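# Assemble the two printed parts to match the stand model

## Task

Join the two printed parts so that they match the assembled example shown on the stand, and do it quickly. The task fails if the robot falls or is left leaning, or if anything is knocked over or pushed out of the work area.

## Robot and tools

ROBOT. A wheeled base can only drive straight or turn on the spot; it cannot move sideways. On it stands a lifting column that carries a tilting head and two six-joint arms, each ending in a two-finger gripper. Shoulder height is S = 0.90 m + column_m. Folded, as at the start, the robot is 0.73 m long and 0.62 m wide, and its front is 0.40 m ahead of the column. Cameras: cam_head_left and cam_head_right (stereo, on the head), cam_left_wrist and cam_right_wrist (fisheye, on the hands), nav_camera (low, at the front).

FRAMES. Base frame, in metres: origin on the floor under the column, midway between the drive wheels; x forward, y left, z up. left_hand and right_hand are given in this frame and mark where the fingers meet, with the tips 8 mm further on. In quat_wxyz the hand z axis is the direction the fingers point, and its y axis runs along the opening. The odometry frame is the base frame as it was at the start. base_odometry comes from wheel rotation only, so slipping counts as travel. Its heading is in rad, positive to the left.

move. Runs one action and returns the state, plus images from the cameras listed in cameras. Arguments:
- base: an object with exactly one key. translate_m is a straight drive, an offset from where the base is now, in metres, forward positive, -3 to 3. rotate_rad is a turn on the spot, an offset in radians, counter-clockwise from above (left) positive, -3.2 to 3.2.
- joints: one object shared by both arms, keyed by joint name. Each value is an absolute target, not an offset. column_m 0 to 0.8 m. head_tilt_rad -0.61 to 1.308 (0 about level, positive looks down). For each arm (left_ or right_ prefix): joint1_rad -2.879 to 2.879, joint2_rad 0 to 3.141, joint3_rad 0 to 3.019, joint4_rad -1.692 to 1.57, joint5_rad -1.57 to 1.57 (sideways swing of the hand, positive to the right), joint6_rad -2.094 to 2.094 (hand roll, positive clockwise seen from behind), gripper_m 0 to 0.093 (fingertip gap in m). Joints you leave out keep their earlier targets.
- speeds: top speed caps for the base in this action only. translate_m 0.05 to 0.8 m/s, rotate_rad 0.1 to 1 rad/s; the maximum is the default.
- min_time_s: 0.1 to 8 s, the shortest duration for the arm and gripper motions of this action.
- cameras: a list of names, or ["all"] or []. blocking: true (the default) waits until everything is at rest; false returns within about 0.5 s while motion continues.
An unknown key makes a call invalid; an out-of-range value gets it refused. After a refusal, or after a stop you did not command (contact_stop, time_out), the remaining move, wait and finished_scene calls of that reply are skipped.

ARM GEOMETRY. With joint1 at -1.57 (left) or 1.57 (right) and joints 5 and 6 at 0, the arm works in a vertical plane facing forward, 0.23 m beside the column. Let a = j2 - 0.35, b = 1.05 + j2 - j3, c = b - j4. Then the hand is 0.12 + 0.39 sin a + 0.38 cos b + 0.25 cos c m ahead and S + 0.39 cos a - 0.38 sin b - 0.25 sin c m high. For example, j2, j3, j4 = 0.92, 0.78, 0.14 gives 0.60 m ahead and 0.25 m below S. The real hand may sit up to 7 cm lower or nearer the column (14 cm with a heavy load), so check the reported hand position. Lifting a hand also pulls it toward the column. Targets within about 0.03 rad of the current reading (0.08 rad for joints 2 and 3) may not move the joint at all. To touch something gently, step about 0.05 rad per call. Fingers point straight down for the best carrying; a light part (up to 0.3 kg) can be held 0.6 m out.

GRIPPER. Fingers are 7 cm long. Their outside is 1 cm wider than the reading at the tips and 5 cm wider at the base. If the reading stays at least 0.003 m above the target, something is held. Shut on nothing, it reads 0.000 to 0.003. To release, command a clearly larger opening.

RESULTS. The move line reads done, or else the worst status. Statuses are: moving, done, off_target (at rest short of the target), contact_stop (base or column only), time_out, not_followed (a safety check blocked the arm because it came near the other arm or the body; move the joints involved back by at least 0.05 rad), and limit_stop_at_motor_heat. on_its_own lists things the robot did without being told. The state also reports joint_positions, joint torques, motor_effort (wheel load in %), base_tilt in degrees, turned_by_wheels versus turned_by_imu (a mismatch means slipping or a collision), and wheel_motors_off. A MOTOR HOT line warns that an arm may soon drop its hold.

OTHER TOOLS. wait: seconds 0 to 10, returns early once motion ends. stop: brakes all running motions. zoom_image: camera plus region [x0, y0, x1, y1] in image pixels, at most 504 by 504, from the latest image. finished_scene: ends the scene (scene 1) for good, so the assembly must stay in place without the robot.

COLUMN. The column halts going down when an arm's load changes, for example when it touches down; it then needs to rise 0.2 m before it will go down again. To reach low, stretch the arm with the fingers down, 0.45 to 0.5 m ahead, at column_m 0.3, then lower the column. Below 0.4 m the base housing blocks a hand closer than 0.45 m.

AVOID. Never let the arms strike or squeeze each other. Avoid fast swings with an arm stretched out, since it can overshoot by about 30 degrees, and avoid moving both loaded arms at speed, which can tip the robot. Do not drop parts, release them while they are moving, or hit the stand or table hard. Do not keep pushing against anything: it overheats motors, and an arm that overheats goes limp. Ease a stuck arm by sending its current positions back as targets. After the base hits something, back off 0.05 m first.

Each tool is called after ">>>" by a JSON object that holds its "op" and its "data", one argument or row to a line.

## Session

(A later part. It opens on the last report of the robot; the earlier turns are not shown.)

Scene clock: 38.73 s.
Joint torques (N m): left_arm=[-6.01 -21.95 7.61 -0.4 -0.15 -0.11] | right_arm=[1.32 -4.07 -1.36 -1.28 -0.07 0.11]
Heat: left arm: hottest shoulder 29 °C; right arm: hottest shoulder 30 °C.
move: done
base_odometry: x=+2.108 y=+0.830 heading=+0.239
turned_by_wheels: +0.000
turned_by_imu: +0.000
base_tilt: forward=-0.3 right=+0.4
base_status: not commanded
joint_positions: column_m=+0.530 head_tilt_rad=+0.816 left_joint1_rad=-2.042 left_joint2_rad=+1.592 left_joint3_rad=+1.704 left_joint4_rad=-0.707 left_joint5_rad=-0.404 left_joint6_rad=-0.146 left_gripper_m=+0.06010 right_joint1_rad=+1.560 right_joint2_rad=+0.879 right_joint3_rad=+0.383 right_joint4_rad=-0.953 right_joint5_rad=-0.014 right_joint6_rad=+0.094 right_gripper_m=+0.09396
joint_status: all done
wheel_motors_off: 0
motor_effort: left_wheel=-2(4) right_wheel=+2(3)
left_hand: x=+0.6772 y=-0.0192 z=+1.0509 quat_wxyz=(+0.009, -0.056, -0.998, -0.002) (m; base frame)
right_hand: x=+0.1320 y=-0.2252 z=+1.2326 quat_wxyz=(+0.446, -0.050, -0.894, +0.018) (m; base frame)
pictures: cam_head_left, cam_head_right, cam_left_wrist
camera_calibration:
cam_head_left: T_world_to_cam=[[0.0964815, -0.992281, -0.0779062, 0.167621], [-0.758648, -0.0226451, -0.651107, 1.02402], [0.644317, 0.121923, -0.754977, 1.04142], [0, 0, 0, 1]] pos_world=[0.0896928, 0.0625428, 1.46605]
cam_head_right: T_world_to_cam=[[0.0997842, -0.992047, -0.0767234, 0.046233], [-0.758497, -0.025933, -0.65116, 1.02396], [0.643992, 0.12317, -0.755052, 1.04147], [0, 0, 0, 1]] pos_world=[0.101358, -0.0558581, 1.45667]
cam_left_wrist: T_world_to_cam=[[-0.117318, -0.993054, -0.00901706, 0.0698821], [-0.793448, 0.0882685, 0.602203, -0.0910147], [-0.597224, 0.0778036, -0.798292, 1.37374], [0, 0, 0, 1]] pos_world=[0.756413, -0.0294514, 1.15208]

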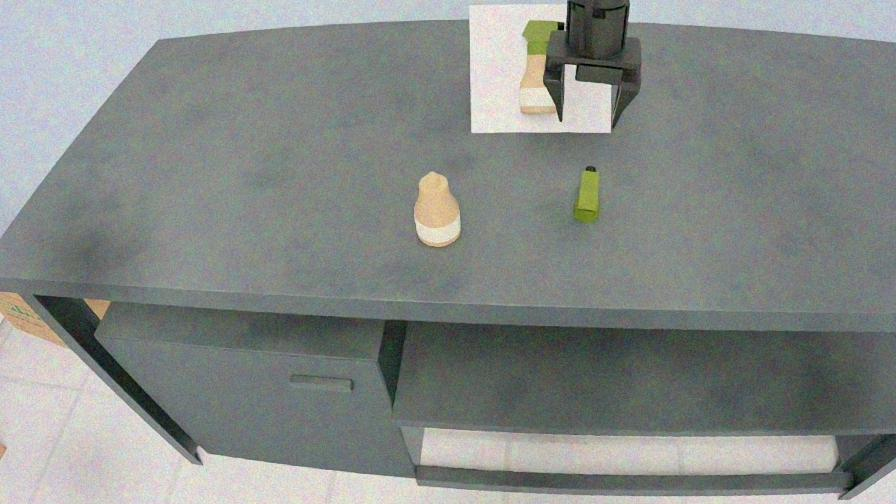

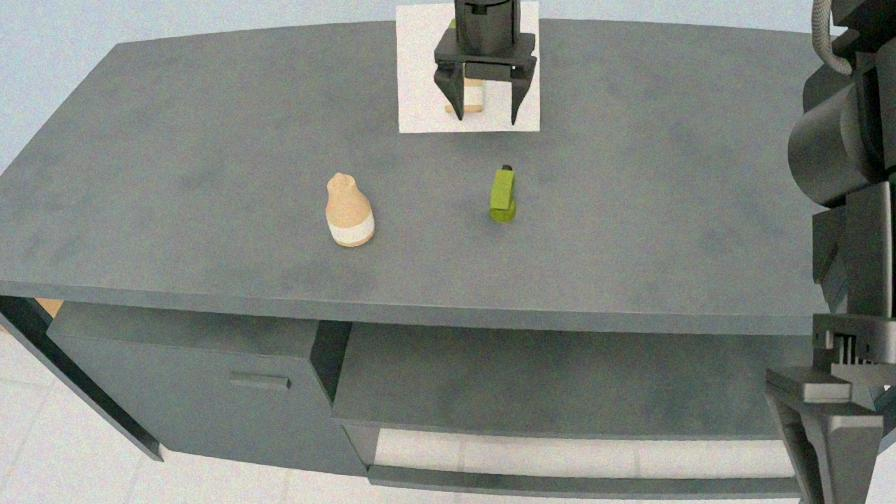

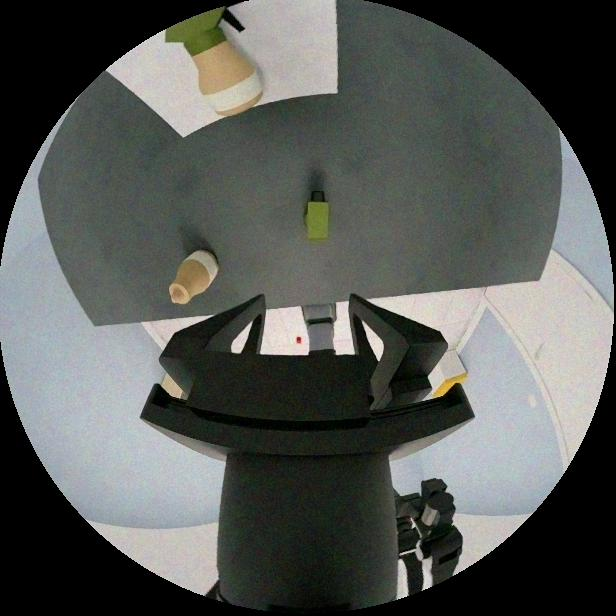

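>>> {"op": "zoom_image", "data": {
  "camera": "cam_head_left",
  "region": [530, 80, 650, 230]
}}

>>> {"op": "zoom_image", "data": {
  "camera": "cam_head_right",
  "region": [430, 80, 550, 230]
}}

>>> {"op": "zoom_image", "data": {
  "camera": "cam_left_wrist",
  "region": [230, 170, 390, 330]
}}

Scaled by 3.360.

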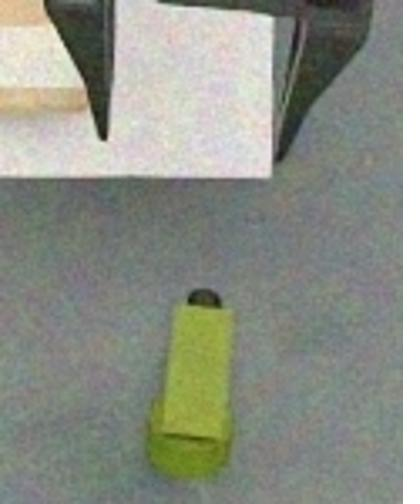

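Scaled by 3.360.

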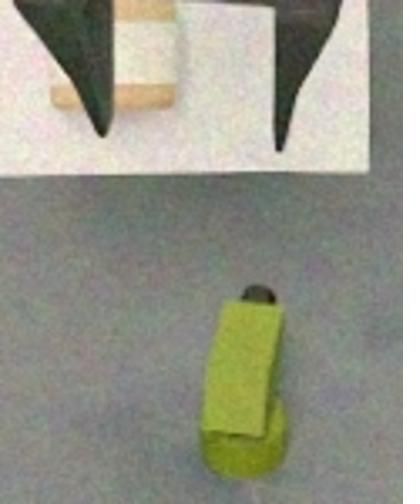

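Scaled by 3.150 from the camera's 616x616 image, which has a finer 880x880 frame.

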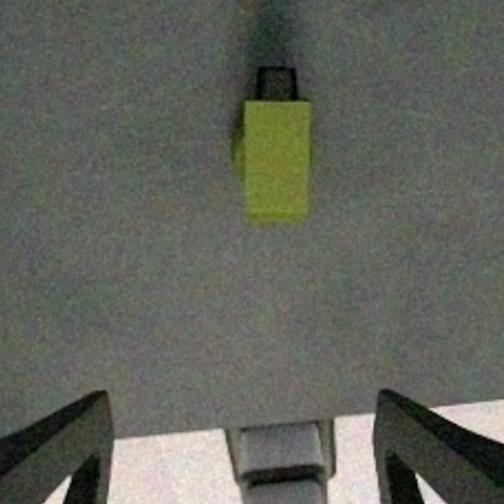

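>>> {"op": "move", "data": {
  "joints": {"left_joint1_rad": -2.061, "left_joint2_rad": 1.627, "left_joint3_rad": 1.814, "left_joint4_rad": -0.742, "left_joint5_rad": -0.42, "left_joint6_rad": -0.15, "column_m": 0.46},
  "cameras": ["cam_left_wrist", "cam_head_left", "cam_head_right"]
}}

>>> {"op": "zoom_image", "data": {
  "camera": "cam_head_left",
  "region": [530, 60, 650, 210]
}}

>>> {"op": "zoom_image", "data": {
  "camera": "cam_head_right",
  "region": [430, 60, 550, 210]
}}

>>> {"op": "zoom_image", "data": {
  "camera": "cam_left_wrist",
  "region": [230, 190, 390, 350]
}}

Scene clock: 49.67 s.
Joint torques (N m): left_arm=[-6.95 -20.48 8.12 -0.2 -0.17 -0.11] | right_arm=[1.32 -4.07 -1.37 -1.29 -0.07 0.11]
Heat: left arm: hottest shoulder 31 °C; right arm: hottest shoulder 30 °C.
move: done
base_odometry: x=+2.108 y=+0.830 heading=+0.239
turned_by_wheels: +0.000
turned_by_imu: +0.000
base_tilt: forward=-0.3 right=+0.4
base_status: not commanded
joint_positions: column_m=+0.460 head_tilt_rad=+0.815 left_joint1_rad=-2.055 left_joint2_rad=+1.610 left_joint3_rad=+1.788 left_joint4_rad=-0.735 left_joint5_rad=-0.419 left_joint6_rad=-0.146 left_gripper_m=+0.06009 right_joint1_rad=+1.560 right_joint2_rad=+0.879 right_joint3_rad=+0.383 right_joint4_rad=-0.953 right_joint5_rad=-0.014 right_joint6_rad=+0.094 right_gripper_m=+0.09396
joint_status: all done
wheel_motors_off: 0
motor_effort: left_wheel=-2(3) right_wheel=+2(3)
left_hand: x=+0.7071 y=-0.0284 z=+0.9934 quat_wxyz=(-0.010, -0.051, -0.999, +0.000) (m; base frame)
right_hand: x=+0.1320 y=-0.2252 z=+1.1627 quat_wxyz=(+0.446, -0.050, -0.894, +0.018) (m; base frame)
pictures: cam_head_left, cam_head_right, cam_left_wrist
camera_calibration:
cam_head_left: T_world_to_cam=[[0.096499, -0.992281, -0.0778885, 0.162157], [-0.758555, -0.0226525, -0.651215, 0.978714], [0.644424, 0.121924, -0.754886, 0.988586], [0, 0, 0, 1]] pos_world=[0.0896918, 0.0625429, 1.39625]
cam_head_right: T_world_to_cam=[[0.0998015, -0.992046, -0.0767053, 0.040851], [-0.758404, -0.0259404, -0.651268, 0.978646], [0.644099, 0.123171, -0.754961, 0.988629], [0, 0, 0, 1]] pos_world=[0.101358, -0.055858, 1.38687]
cam_left_wrist: T_world_to_cam=[[-0.10772, -0.994151, -0.00776469, 0.055715], [-0.816892, 0.0840568, 0.570633, 0.0161137], [-0.566642, 0.0678117, -0.821169, 1.34714], [0, 0, 0, 1]] pos_world=[0.78251, -0.037317, 1.09746]

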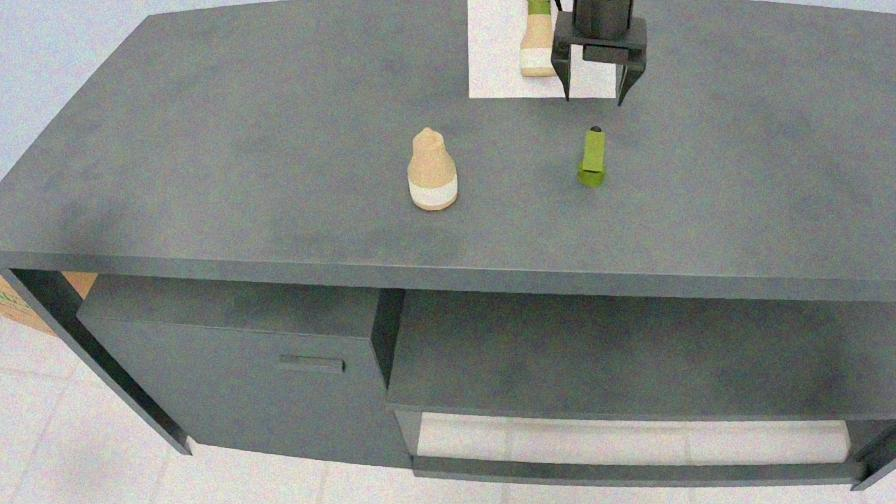

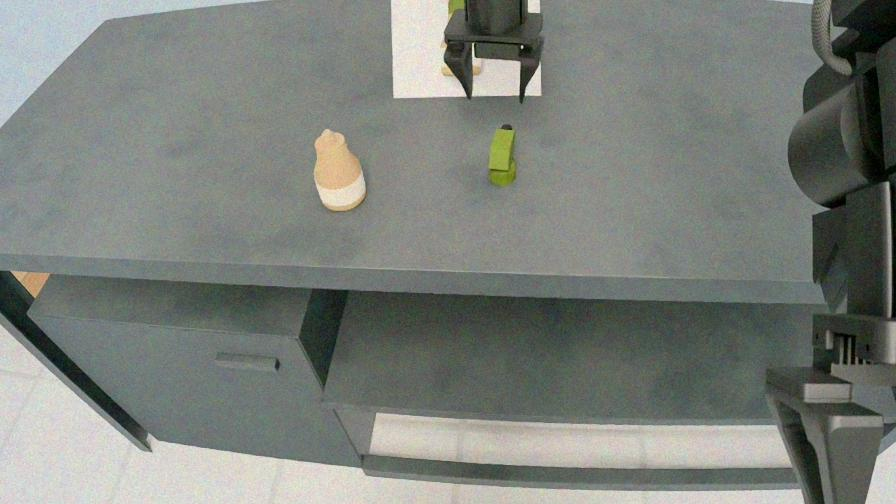

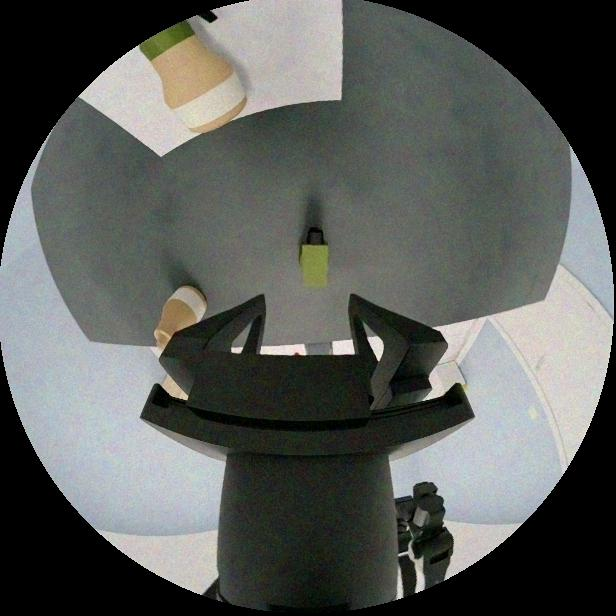

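Scaled by 3.360.

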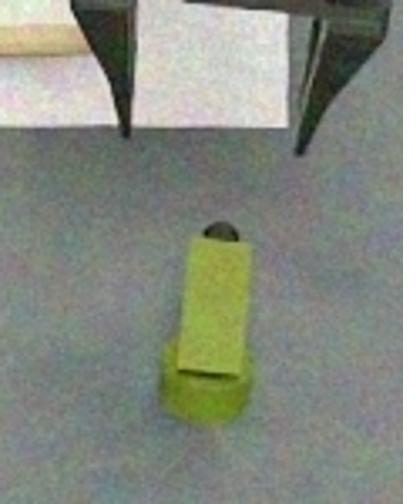

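Scaled by 3.360.

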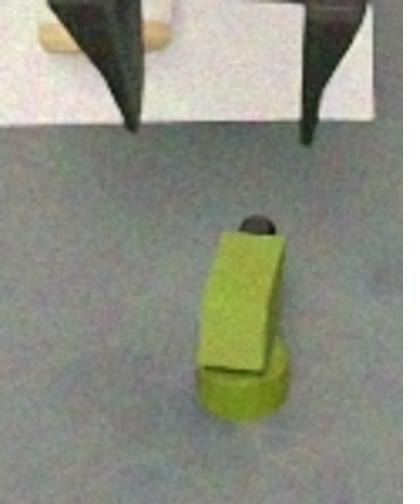

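Scaled by 3.150 from the camera's 616x616 image, which has a finer 880x880 frame.

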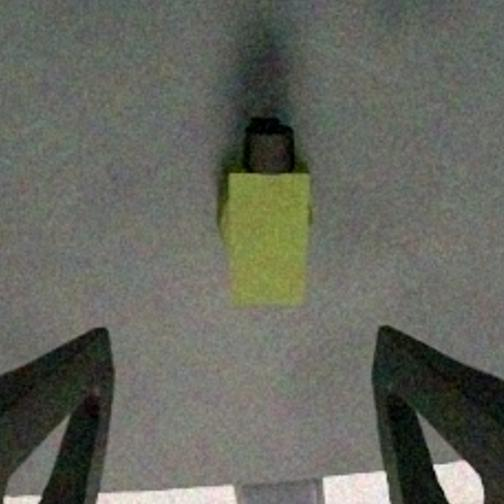

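>>> {"op": "move", "data": {
  "joints": {"left_joint1_rad": -2.078, "left_joint4_rad": -0.758, "left_joint5_rad": -0.43}
}}

>>> {"op": "move", "data": {
  "joints": {"column_m": 0.40},
  "cameras": ["cam_left_wrist", "cam_head_left", "cam_head_right"]
}}

>>> {"op": "zoom_image", "data": {
  "camera": "cam_left_wrist",
  "region": [230, 210, 390, 370]
}}

>>> {"op": "zoom_image", "data": {
  "camera": "cam_head_left",
  "region": [530, 30, 670, 170]
}}

>>> {"op": "zoom_image", "data": {
  "camera": "cam_head_right",
  "region": [430, 30, 570, 170]
}}

Scene clock: 55.07 s.
Joint torques (N m): left_arm=[-7.3 -20.31 8.06 -0.4 -0.17 -0.11] | right_arm=[1.32 -4.07 -1.36 -1.28 -0.07 0.11]
Heat: left arm: hottest shoulder 32 °C; right arm: hottest shoulder 30 °C.
move: done
base_odometry: x=+2.108 y=+0.830 heading=+0.239
turned_by_wheels: +0.000
turned_by_imu: +0.000
base_tilt: forward=-0.2 right=+0.4
base_status: not commanded
joint_positions: column_m=+0.460 head_tilt_rad=+0.815 left_joint1_rad=-2.070 left_joint2_rad=+1.610 left_joint3_rad=+1.788 left_joint4_rad=-0.747 left_joint5_rad=-0.429 left_joint6_rad=-0.146 left_gripper_m=+0.06009 right_joint1_rad=+1.560 right_joint2_rad=+0.879 right_joint3_rad=+0.383 right_joint4_rad=-0.953 right_joint5_rad=-0.014 right_joint6_rad=+0.094 right_gripper_m=+0.09396
joint_status: all done
wheel_motors_off: 0
motor_effort: left_wheel=-3(3) right_wheel=+2(2)
left_hand: x=+0.7029 y=-0.0358 z=+0.9968 quat_wxyz=(-0.006, -0.057, -0.998, +0.001) (m; base frame)
right_hand: x=+0.1320 y=-0.2252 z=+1.1627 quat_wxyz=(+0.446, -0.050, -0.894, +0.018) (m; base frame)
pictures: none

Scene clock: 56.43 s.
Joint torques (N m): left_arm=[-7.24 -20.37 8.09 -0.38 -0.17 -0.1] | right_arm=[1.38 -4.01 -1.36 -1.28 -0.07 0.11]
Heat: left arm: hottest shoulder 33 °C; right arm: hottest shoulder 30 °C.
move: done
base_odometry: x=+2.108 y=+0.830 heading=+0.239
turned_by_wheels: +0.000
turned_by_imu: +0.000
base_tilt: forward=-0.3 right=+0.4
base_status: not commanded
joint_positions: column_m=+0.400 head_tilt_rad=+0.815 left_joint1_rad=-2.070 left_joint2_rad=+1.610 left_joint3_rad=+1.788 left_joint4_rad=-0.747 left_joint5_rad=-0.429 left_joint6_rad=-0.146 left_gripper_m=+0.06009 right_joint1_rad=+1.560 right_joint2_rad=+0.879 right_joint3_rad=+0.383 right_joint4_rad=-0.953 right_joint5_rad=-0.014 right_joint6_rad=+0.094 right_gripper_m=+0.09396
joint_status: all done
wheel_motors_off: 0
motor_effort: left_wheel=-2(3) right_wheel=+2(2)
left_hand: x=+0.7029 y=-0.0358 z=+0.9368 quat_wxyz=(-0.006, -0.057, -0.998, +0.001) (m; base frame)
right_hand: x=+0.1320 y=-0.2252 z=+1.1027 quat_wxyz=(+0.446, -0.050, -0.894, +0.018) (m; base frame)
pictures: cam_head_left, cam_head_right, cam_left_wrist
camera_calibration:
cam_head_left: T_world_to_cam=[[0.096499, -0.992281, -0.0778885, 0.157484], [-0.758555, -0.0226525, -0.651215, 0.939641], [0.644424, 0.121924, -0.754886, 0.943293], [0, 0, 0, 1]] pos_world=[0.0896918, 0.0625429, 1.33625]
cam_head_right: T_world_to_cam=[[0.0998015, -0.992046, -0.0767053, 0.0362486], [-0.758404, -0.0259404, -0.651268, 0.93957], [0.644099, 0.123171, -0.754961, 0.943331], [0, 0, 0, 1]] pos_world=[0.101358, -0.055858, 1.32687]
cam_left_wrist: T_world_to_cam=[[-0.120194, -0.992732, -0.00611432, 0.0546883], [-0.811321, 0.0946766, 0.576884, 0.0361906], [-0.572112, 0.0742985, -0.816803, 1.29884], [0, 0, 0, 1]] pos_world=[0.779016, -0.0456373, 1.04035]

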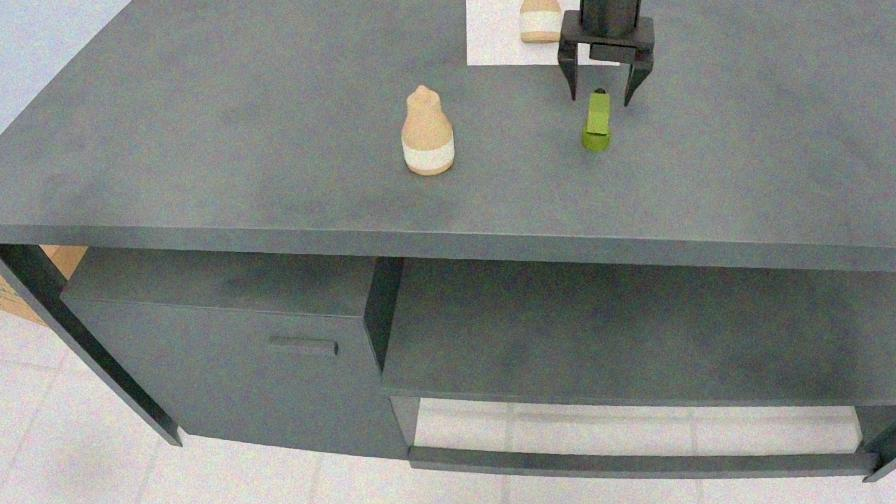

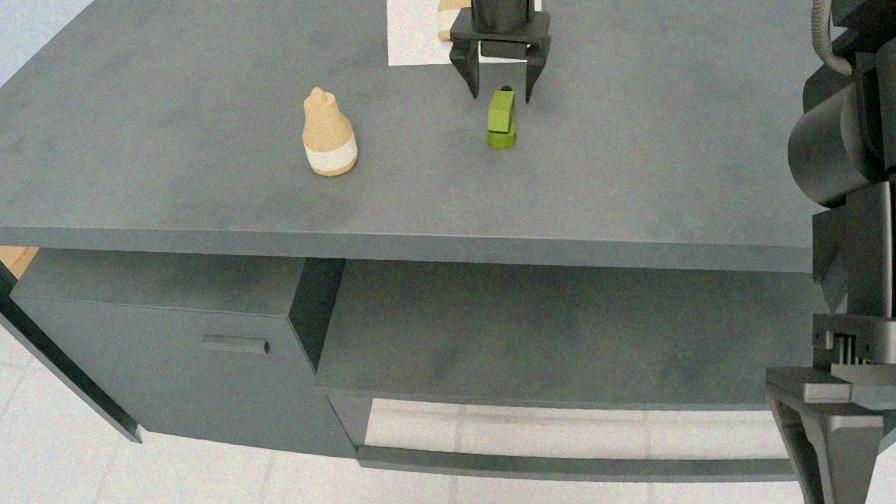

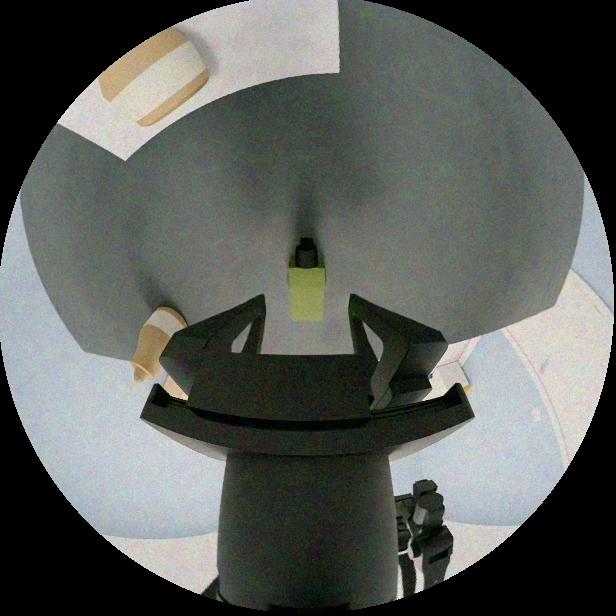

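Scaled by 3.150 from the camera's 616x616 image, which has a finer 880x880 frame.

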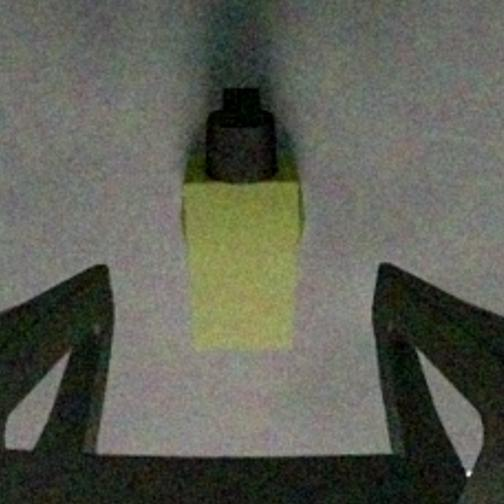

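Scaled by 3.600.

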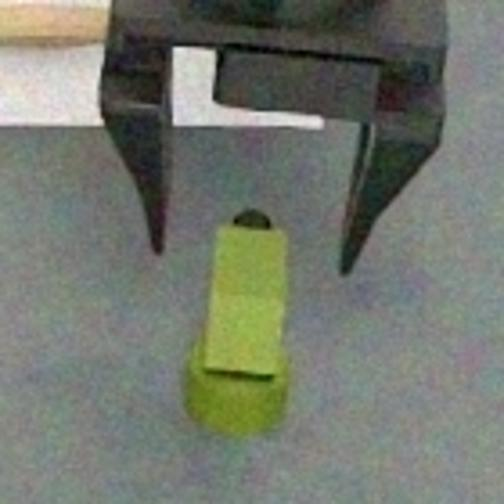

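Scaled by 3.600.

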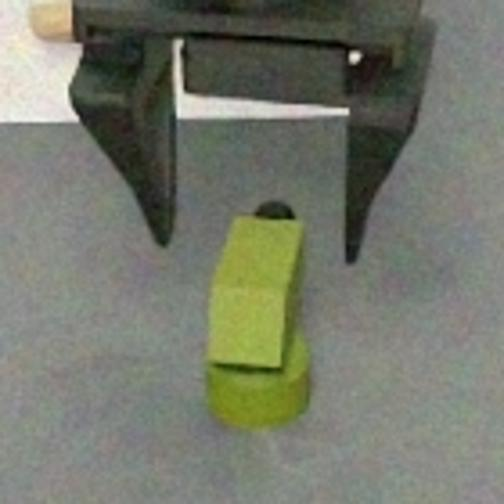

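>>> {"op": "move", "data": {
  "joints": {"column_m": 0.369},
  "cameras": ["cam_left_wrist", "cam_head_left"]
}}

>>> {"op": "zoom_image", "data": {
  "camera": "cam_left_wrist",
  "region": [230, 210, 390, 370]
}}

>>> {"op": "zoom_image", "data": {
  "camera": "cam_head_left",
  "region": [530, 20, 670, 160]
}}

Scene clock: 58.70 s.
Joint torques (N m): left_arm=[-7.3 -20.37 8.05 -0.38 -0.17 -0.11] | right_arm=[1.38 -4.07 -1.37 -1.29 -0.07 0.11]
Heat: left arm: hottest shoulder 33 °C; right arm: hottest shoulder 30 °C.
move: done
base_odometry: x=+2.108 y=+0.830 heading=+0.239
turned_by_wheels: +0.000
turned_by_imu: +0.000
base_tilt: forward=-0.2 right=+0.4
base_status: not commanded
joint_positions: column_m=+0.369 head_tilt_rad=+0.815 left_joint1_rad=-2.070 left_joint2_rad=+1.610 left_joint3_rad=+1.788 left_joint4_rad=-0.747 left_joint5_rad=-0.429 left_joint6_rad=-0.146 left_gripper_m=+0.06009 right_joint1_rad=+1.560 right_joint2_rad=+0.879 right_joint3_rad=+0.383 right_joint4_rad=-0.953 right_joint5_rad=-0.014 right_joint6_rad=+0.094 right_gripper_m=+0.09396
joint_status: all done
wheel_motors_off: 0
motor_effort: left_wheel=-2(4) right_wheel=+2(2)
left_hand: x=+0.7027 y=-0.0359 z=+0.9056 quat_wxyz=(-0.006, -0.057, -0.998, +0.001) (m; base frame)
right_hand: x=+0.1320 y=-0.2252 z=+1.0717 quat_wxyz=(+0.446, -0.050, -0.894, +0.018) (m; base frame)
pictures: cam_head_left, cam_left_wrist
camera_calibration:
cam_head_left: T_world_to_cam=[[0.096499, -0.992281, -0.0778885, 0.155069], [-0.758555, -0.0226525, -0.651215, 0.919453], [0.644424, 0.121924, -0.754886, 0.919891], [0, 0, 0, 1]] pos_world=[0.0896918, 0.0625429, 1.30525]
cam_left_wrist: T_world_to_cam=[[-0.120309, -0.992717, -0.00623301, 0.0546828], [-0.811102, 0.0946744, 0.577192, 0.0535463], [-0.572398, 0.0744968, -0.816584, 1.27325], [0, 0, 0, 1]] pos_world=[0.778817, -0.045638, 1.00915]

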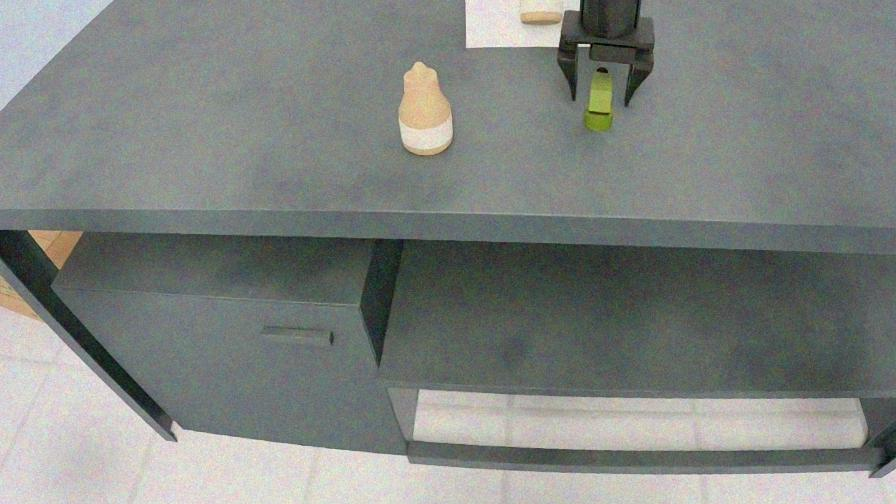

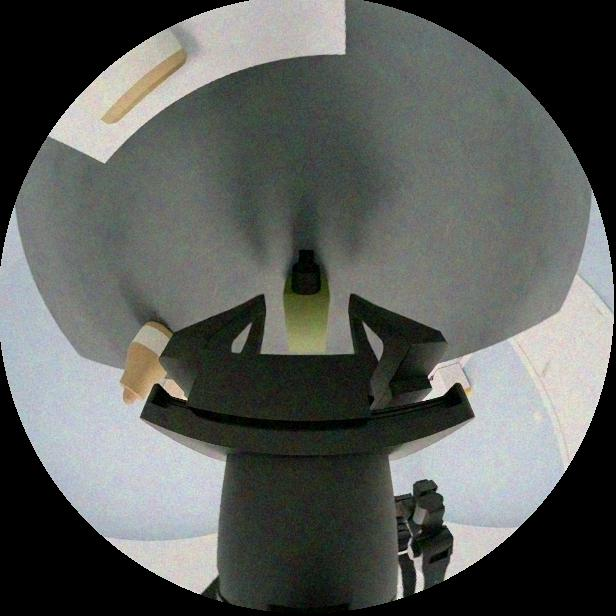

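Scaled by 3.150 from the camera's 616x616 image, which has a finer 880x880 frame.

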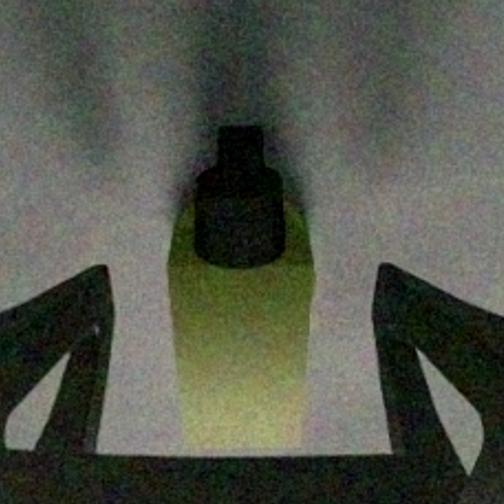

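Scaled by 3.600.

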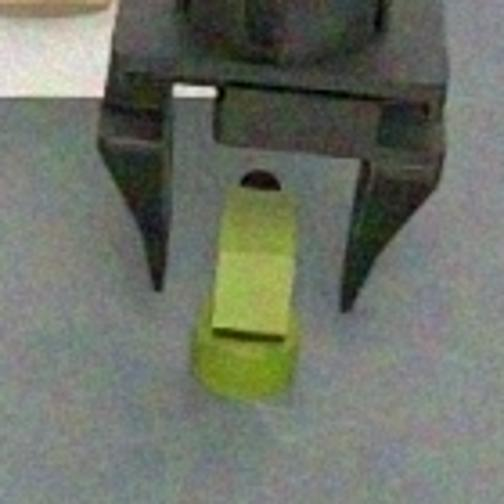

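>>> {"op": "move", "data": {
  "joints": {"left_gripper_m": 0.016},
  "min_time_s": 1.0,
  "cameras": ["cam_left_wrist", "cam_head_left", "cam_head_right"]
}}

>>> {"op": "zoom_image", "data": {
  "camera": "cam_left_wrist",
  "region": [230, 210, 390, 370]
}}

Scene clock: 60.57 s.
Joint torques (N m): left_arm=[-7.24 -20.42 8.05 -0.39 -0.17 -0.1] | right_arm=[1.32 -4.07 -1.36 -1.29 -0.07 0.11]
Heat: left arm: hottest shoulder 33 °C; right arm: hottest shoulder 30 °C.
move: off_target
base_odometry: x=+2.108 y=+0.830 heading=+0.239
turned_by_wheels: +0.000
turned_by_imu: +0.000
base_tilt: forward=-0.2 right=+0.4
base_status: not commanded
joint_positions: column_m=+0.369 head_tilt_rad=+0.815 left_joint1_rad=-2.070 left_joint2_rad=+1.610 left_joint3_rad=+1.788 left_joint4_rad=-0.747 left_joint5_rad=-0.429 left_joint6_rad=-0.146 left_gripper_m=+0.02315 right_joint1_rad=+1.560 right_joint2_rad=+0.879 right_joint3_rad=+0.383 right_joint4_rad=-0.953 right_joint5_rad=-0.014 right_joint6_rad=+0.094 right_gripper_m=+0.09396
joint_status: left_gripper_m off_target (ended at +0.02317, target +0.01600)
wheel_motors_off: 0
motor_effort: left_wheel=-2(3) right_wheel=+2(3)
left_hand: x=+0.7027 y=-0.0359 z=+0.9056 quat_wxyz=(-0.006, -0.057, -0.998, +0.001) (m; base frame)
right_hand: x=+0.1320 y=-0.2252 z=+1.0717 quat_wxyz=(+0.446, -0.050, -0.894, +0.018) (m; base frame)
pictures: cam_head_left, cam_head_right, cam_left_wrist
camera_calibration:
cam_head_left: T_world_to_cam=[[0.096499, -0.992281, -0.0778885, 0.155069], [-0.758555, -0.0226525, -0.651215, 0.919453], [0.644424, 0.121924, -0.754886, 0.919891], [0, 0, 0, 1]] pos_world=[0.0896918, 0.0625429, 1.30525]
cam_head_right: T_world_to_cam=[[0.0998015, -0.992046, -0.0767053, 0.0338708], [-0.758404, -0.0259404, -0.651268, 0.91938], [0.644099, 0.123171, -0.754961, 0.919927], [0, 0, 0, 1]] pos_world=[0.101358, -0.055858, 1.29587]
cam_left_wrist: T_world_to_cam=[[-0.120309, -0.992717, -0.00623301, 0.0546828], [-0.811102, 0.0946744, 0.577192, 0.0535463], [-0.572398, 0.0744968, -0.816584, 1.27325], [0, 0, 0, 1]] pos_world=[0.778817, -0.045638, 1.00915]

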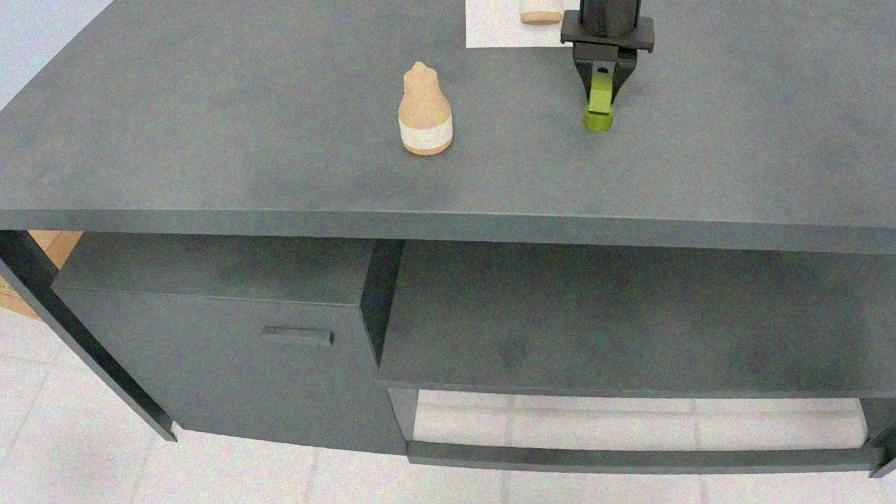

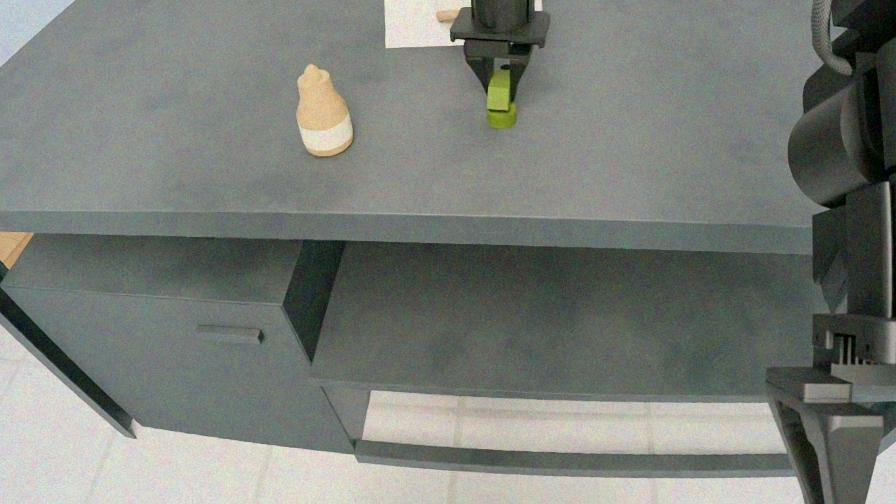

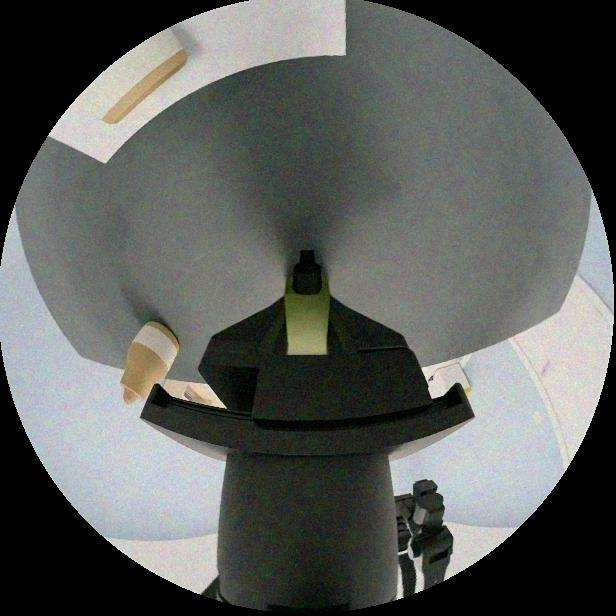

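Scaled by 3.150 from the camera's 616x616 image, which has a finer 880x880 frame.

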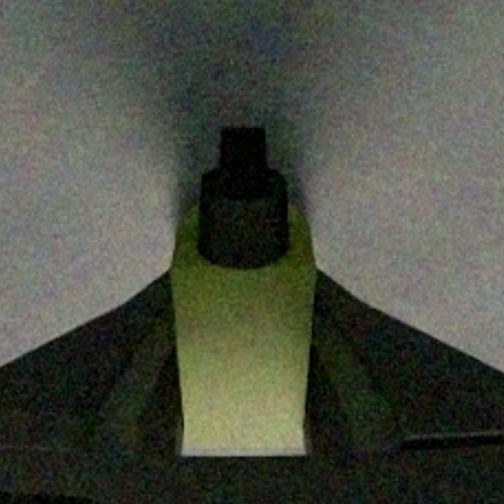

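>>> {"op": "move", "data": {
  "joints": {"column_m": 0.60},
  "cameras": ["cam_left_wrist", "cam_head_left"]
}}

>>> {"op": "move", "data": {
  "joints": {"left_joint1_rad": -1.678, "left_joint2_rad": 1.573, "left_joint3_rad": 1.56, "left_joint4_rad": -0.495, "left_joint5_rad": -0.093, "left_joint6_rad": 0.05},
  "cameras": ["cam_left_wrist", "cam_head_left", "cam_head_right"]
}}

>>> {"op": "zoom_image", "data": {
  "camera": "cam_head_left",
  "region": [370, 100, 510, 280]
}}

>>> {"op": "zoom_image", "data": {
  "camera": "cam_head_right",
  "region": [280, 100, 420, 280]
}}

>>> {"op": "zoom_image", "data": {
  "camera": "cam_left_wrist",
  "region": [230, 210, 390, 370]
}}

Scene clock: 66.60 s.
Joint torques (N m): left_arm=[-7.24 -20.54 8.05 -0.38 -0.17 -0.1] | right_arm=[1.32 -4.01 -1.36 -1.28 -0.07 0.11]
Heat: left arm: hottest shoulder 33 °C; right arm: hottest shoulder 30 °C.
move: done
base_odometry: x=+2.108 y=+0.830 heading=+0.239
turned_by_wheels: +0.000
turned_by_imu: +0.000
base_tilt: forward=-0.3 right=+0.4
base_status: not commanded
joint_positions: column_m=+0.600 head_tilt_rad=+0.815 left_joint1_rad=-2.070 left_joint2_rad=+1.611 left_joint3_rad=+1.788 left_joint4_rad=-0.747 left_joint5_rad=-0.429 left_joint6_rad=-0.146 left_gripper_m=+0.02315 right_joint1_rad=+1.560 right_joint2_rad=+0.879 right_joint3_rad=+0.383 right_joint4_rad=-0.953 right_joint5_rad=-0.014 right_joint6_rad=+0.094 right_gripper_m=+0.09396
joint_status: all done
wheel_motors_off: 0
motor_effort: left_wheel=-3(3) right_wheel=+2(3)
left_hand: x=+0.7023 y=-0.0360 z=+1.1358 quat_wxyz=(-0.006, -0.058, -0.998, +0.001) (m; base frame)
right_hand: x=+0.1320 y=-0.2252 z=+1.3026 quat_wxyz=(+0.446, -0.050, -0.894, +0.018) (m; base frame)
pictures: cam_head_left, cam_left_wrist
camera_calibration:
cam_head_left: T_world_to_cam=[[0.096499, -0.992281, -0.0778885, 0.173054], [-0.758555, -0.0226525, -0.651215, 1.06982], [0.644424, 0.121924, -0.754886, 1.09419], [0, 0, 0, 1]] pos_world=[0.0896918, 0.0625429, 1.53615]
cam_left_wrist: T_world_to_cam=[[-0.120845, -0.992651, -0.00634506, 0.0563287], [-0.81046, 0.0949699, 0.578044, -0.0811003], [-0.573194, 0.074996, -0.815981, 1.46083], [0, 0, 0, 1]] pos_world=[0.778419, -0.0459397, 1.23925]

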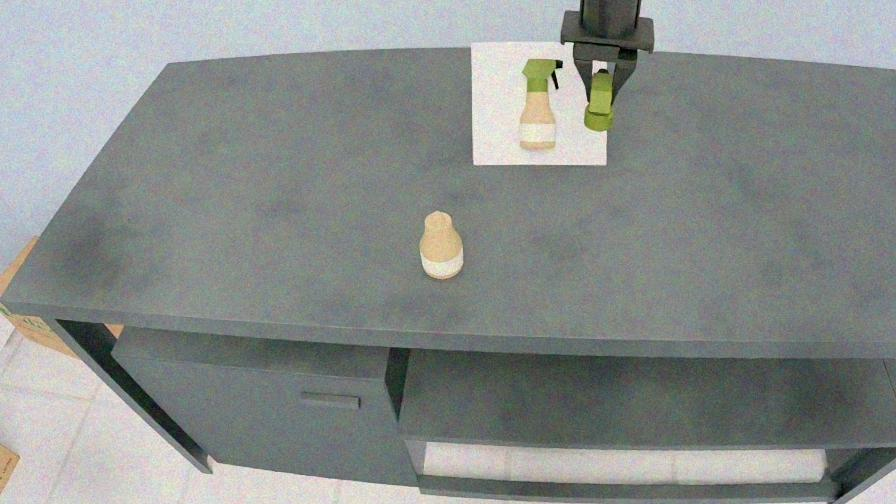

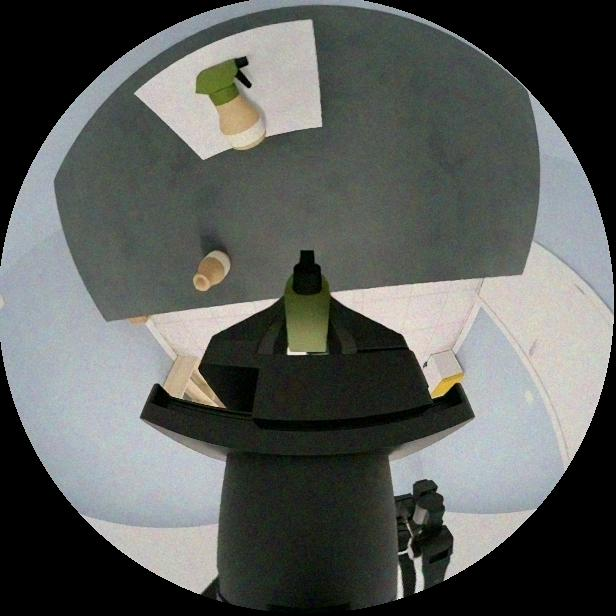

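Scene clock: 68.13 s.
Joint torques (N m): left_arm=[0.32 -22.07 4.97 0.61 -0.1 -0.01] | right_arm=[1.32 -4.01 -1.37 -1.28 -0.07 0.11]
Heat: left arm: hottest shoulder 33 °C; right arm: hottest shoulder 30 °C.
move: done
base_odometry: x=+2.108 y=+0.830 heading=+0.239
turned_by_wheels: +0.000
turned_by_imu: +0.000
base_tilt: forward=-0.3 right=+0.4
base_status: not commanded
joint_positions: column_m=+0.600 head_tilt_rad=+0.815 left_joint1_rad=-1.686 left_joint2_rad=+1.581 left_joint3_rad=+1.553 left_joint4_rad=-0.507 left_joint5_rad=-0.093 left_joint6_rad=+0.046 left_gripper_m=+0.02315 right_joint1_rad=+1.560 right_joint2_rad=+0.879 right_joint3_rad=+0.383 right_joint4_rad=-0.953 right_joint5_rad=-0.014 right_joint6_rad=+0.094 right_gripper_m=+0.09396
joint_status: all done
wheel_motors_off: 0
motor_effort: left_wheel=+0(4) right_wheel=+0(3)
left_hand: x=+0.6650 y=+0.1618 z=+1.0483 quat_wxyz=(+0.004, -0.052, -0.999, +0.003) (m; base frame)
right_hand: x=+0.1320 y=-0.2252 z=+1.3026 quat_wxyz=(+0.446, -0.050, -0.894, +0.018) (m; base frame)
pictures: cam_head_left, cam_head_right, cam_left_wrist
camera_calibration:
cam_head_left: T_world_to_cam=[[0.096499, -0.992281, -0.0778885, 0.173054], [-0.758555, -0.0226525, -0.651215, 1.06982], [0.644424, 0.121924, -0.754886, 1.09419], [0, 0, 0, 1]] pos_world=[0.0896918, 0.0625429, 1.53615]
cam_head_right: T_world_to_cam=[[0.0998015, -0.992046, -0.0767053, 0.0515744], [-0.758404, -0.0259404, -0.651268, 1.06969], [0.644099, 0.123171, -0.754961, 1.09417], [0, 0, 0, 1]] pos_world=[0.101358, -0.055858, 1.52667]
cam_left_wrist: T_world_to_cam=[[-0.109761, -0.993958, -0.0000192347, 0.233864], [-0.800329, 0.0883673, 0.593013, -0.100893], [-0.589429, 0.0651051, -0.805193, 1.35431], [0, 0, 0, 1]] pos_world=[0.743193, 0.153194, 1.15032]

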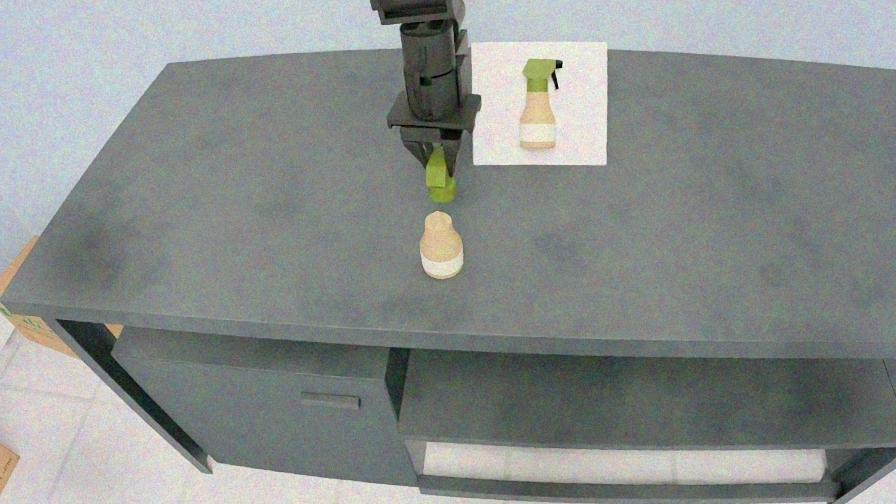

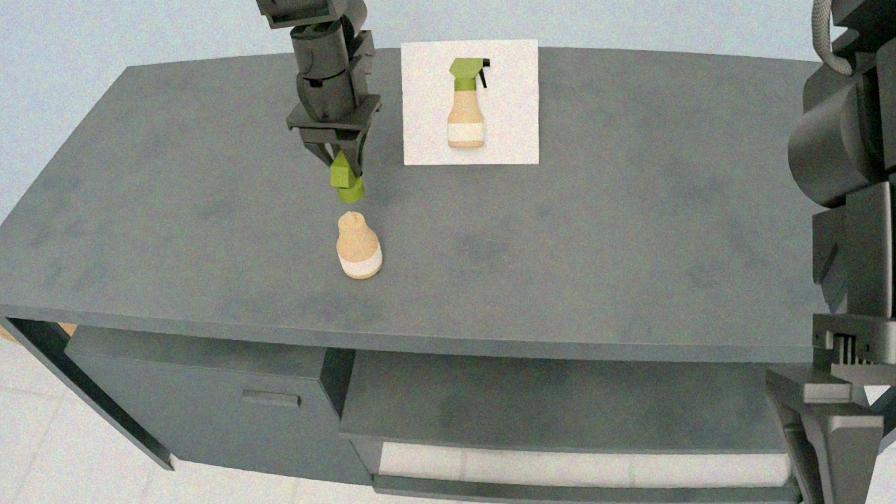

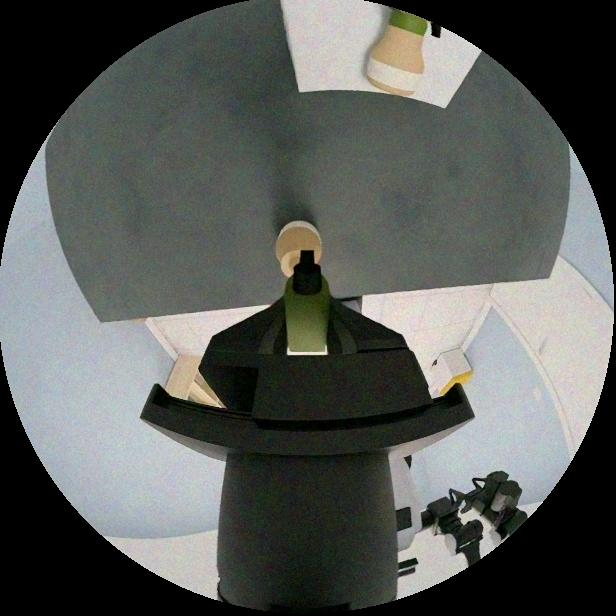

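Scaled by 2.800.

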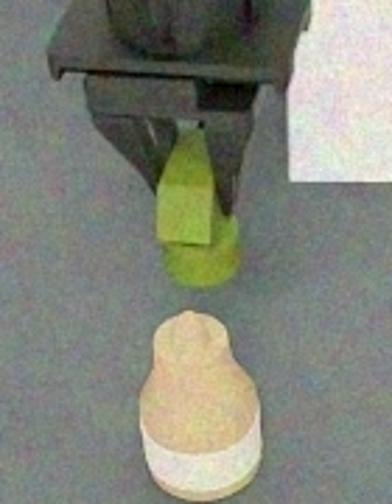

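Scaled by 2.800.

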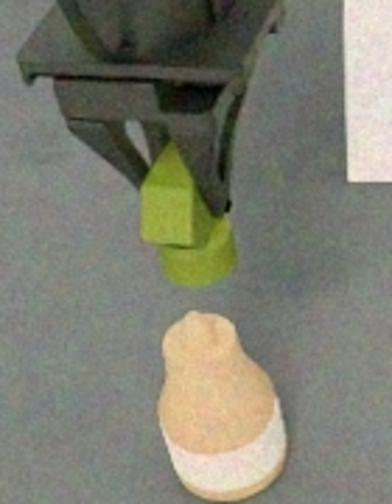

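Scaled by 3.150 from the camera's 616x616 image, which has a finer 880x880 frame.

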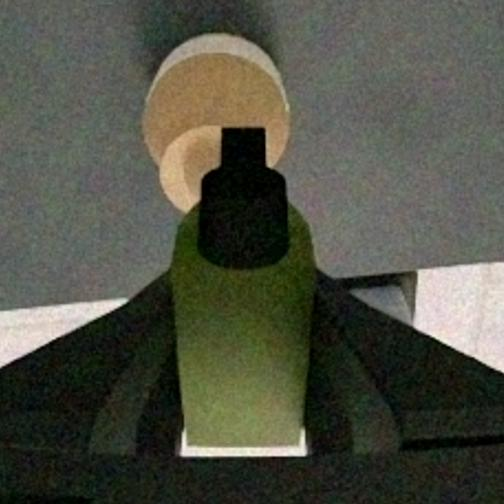

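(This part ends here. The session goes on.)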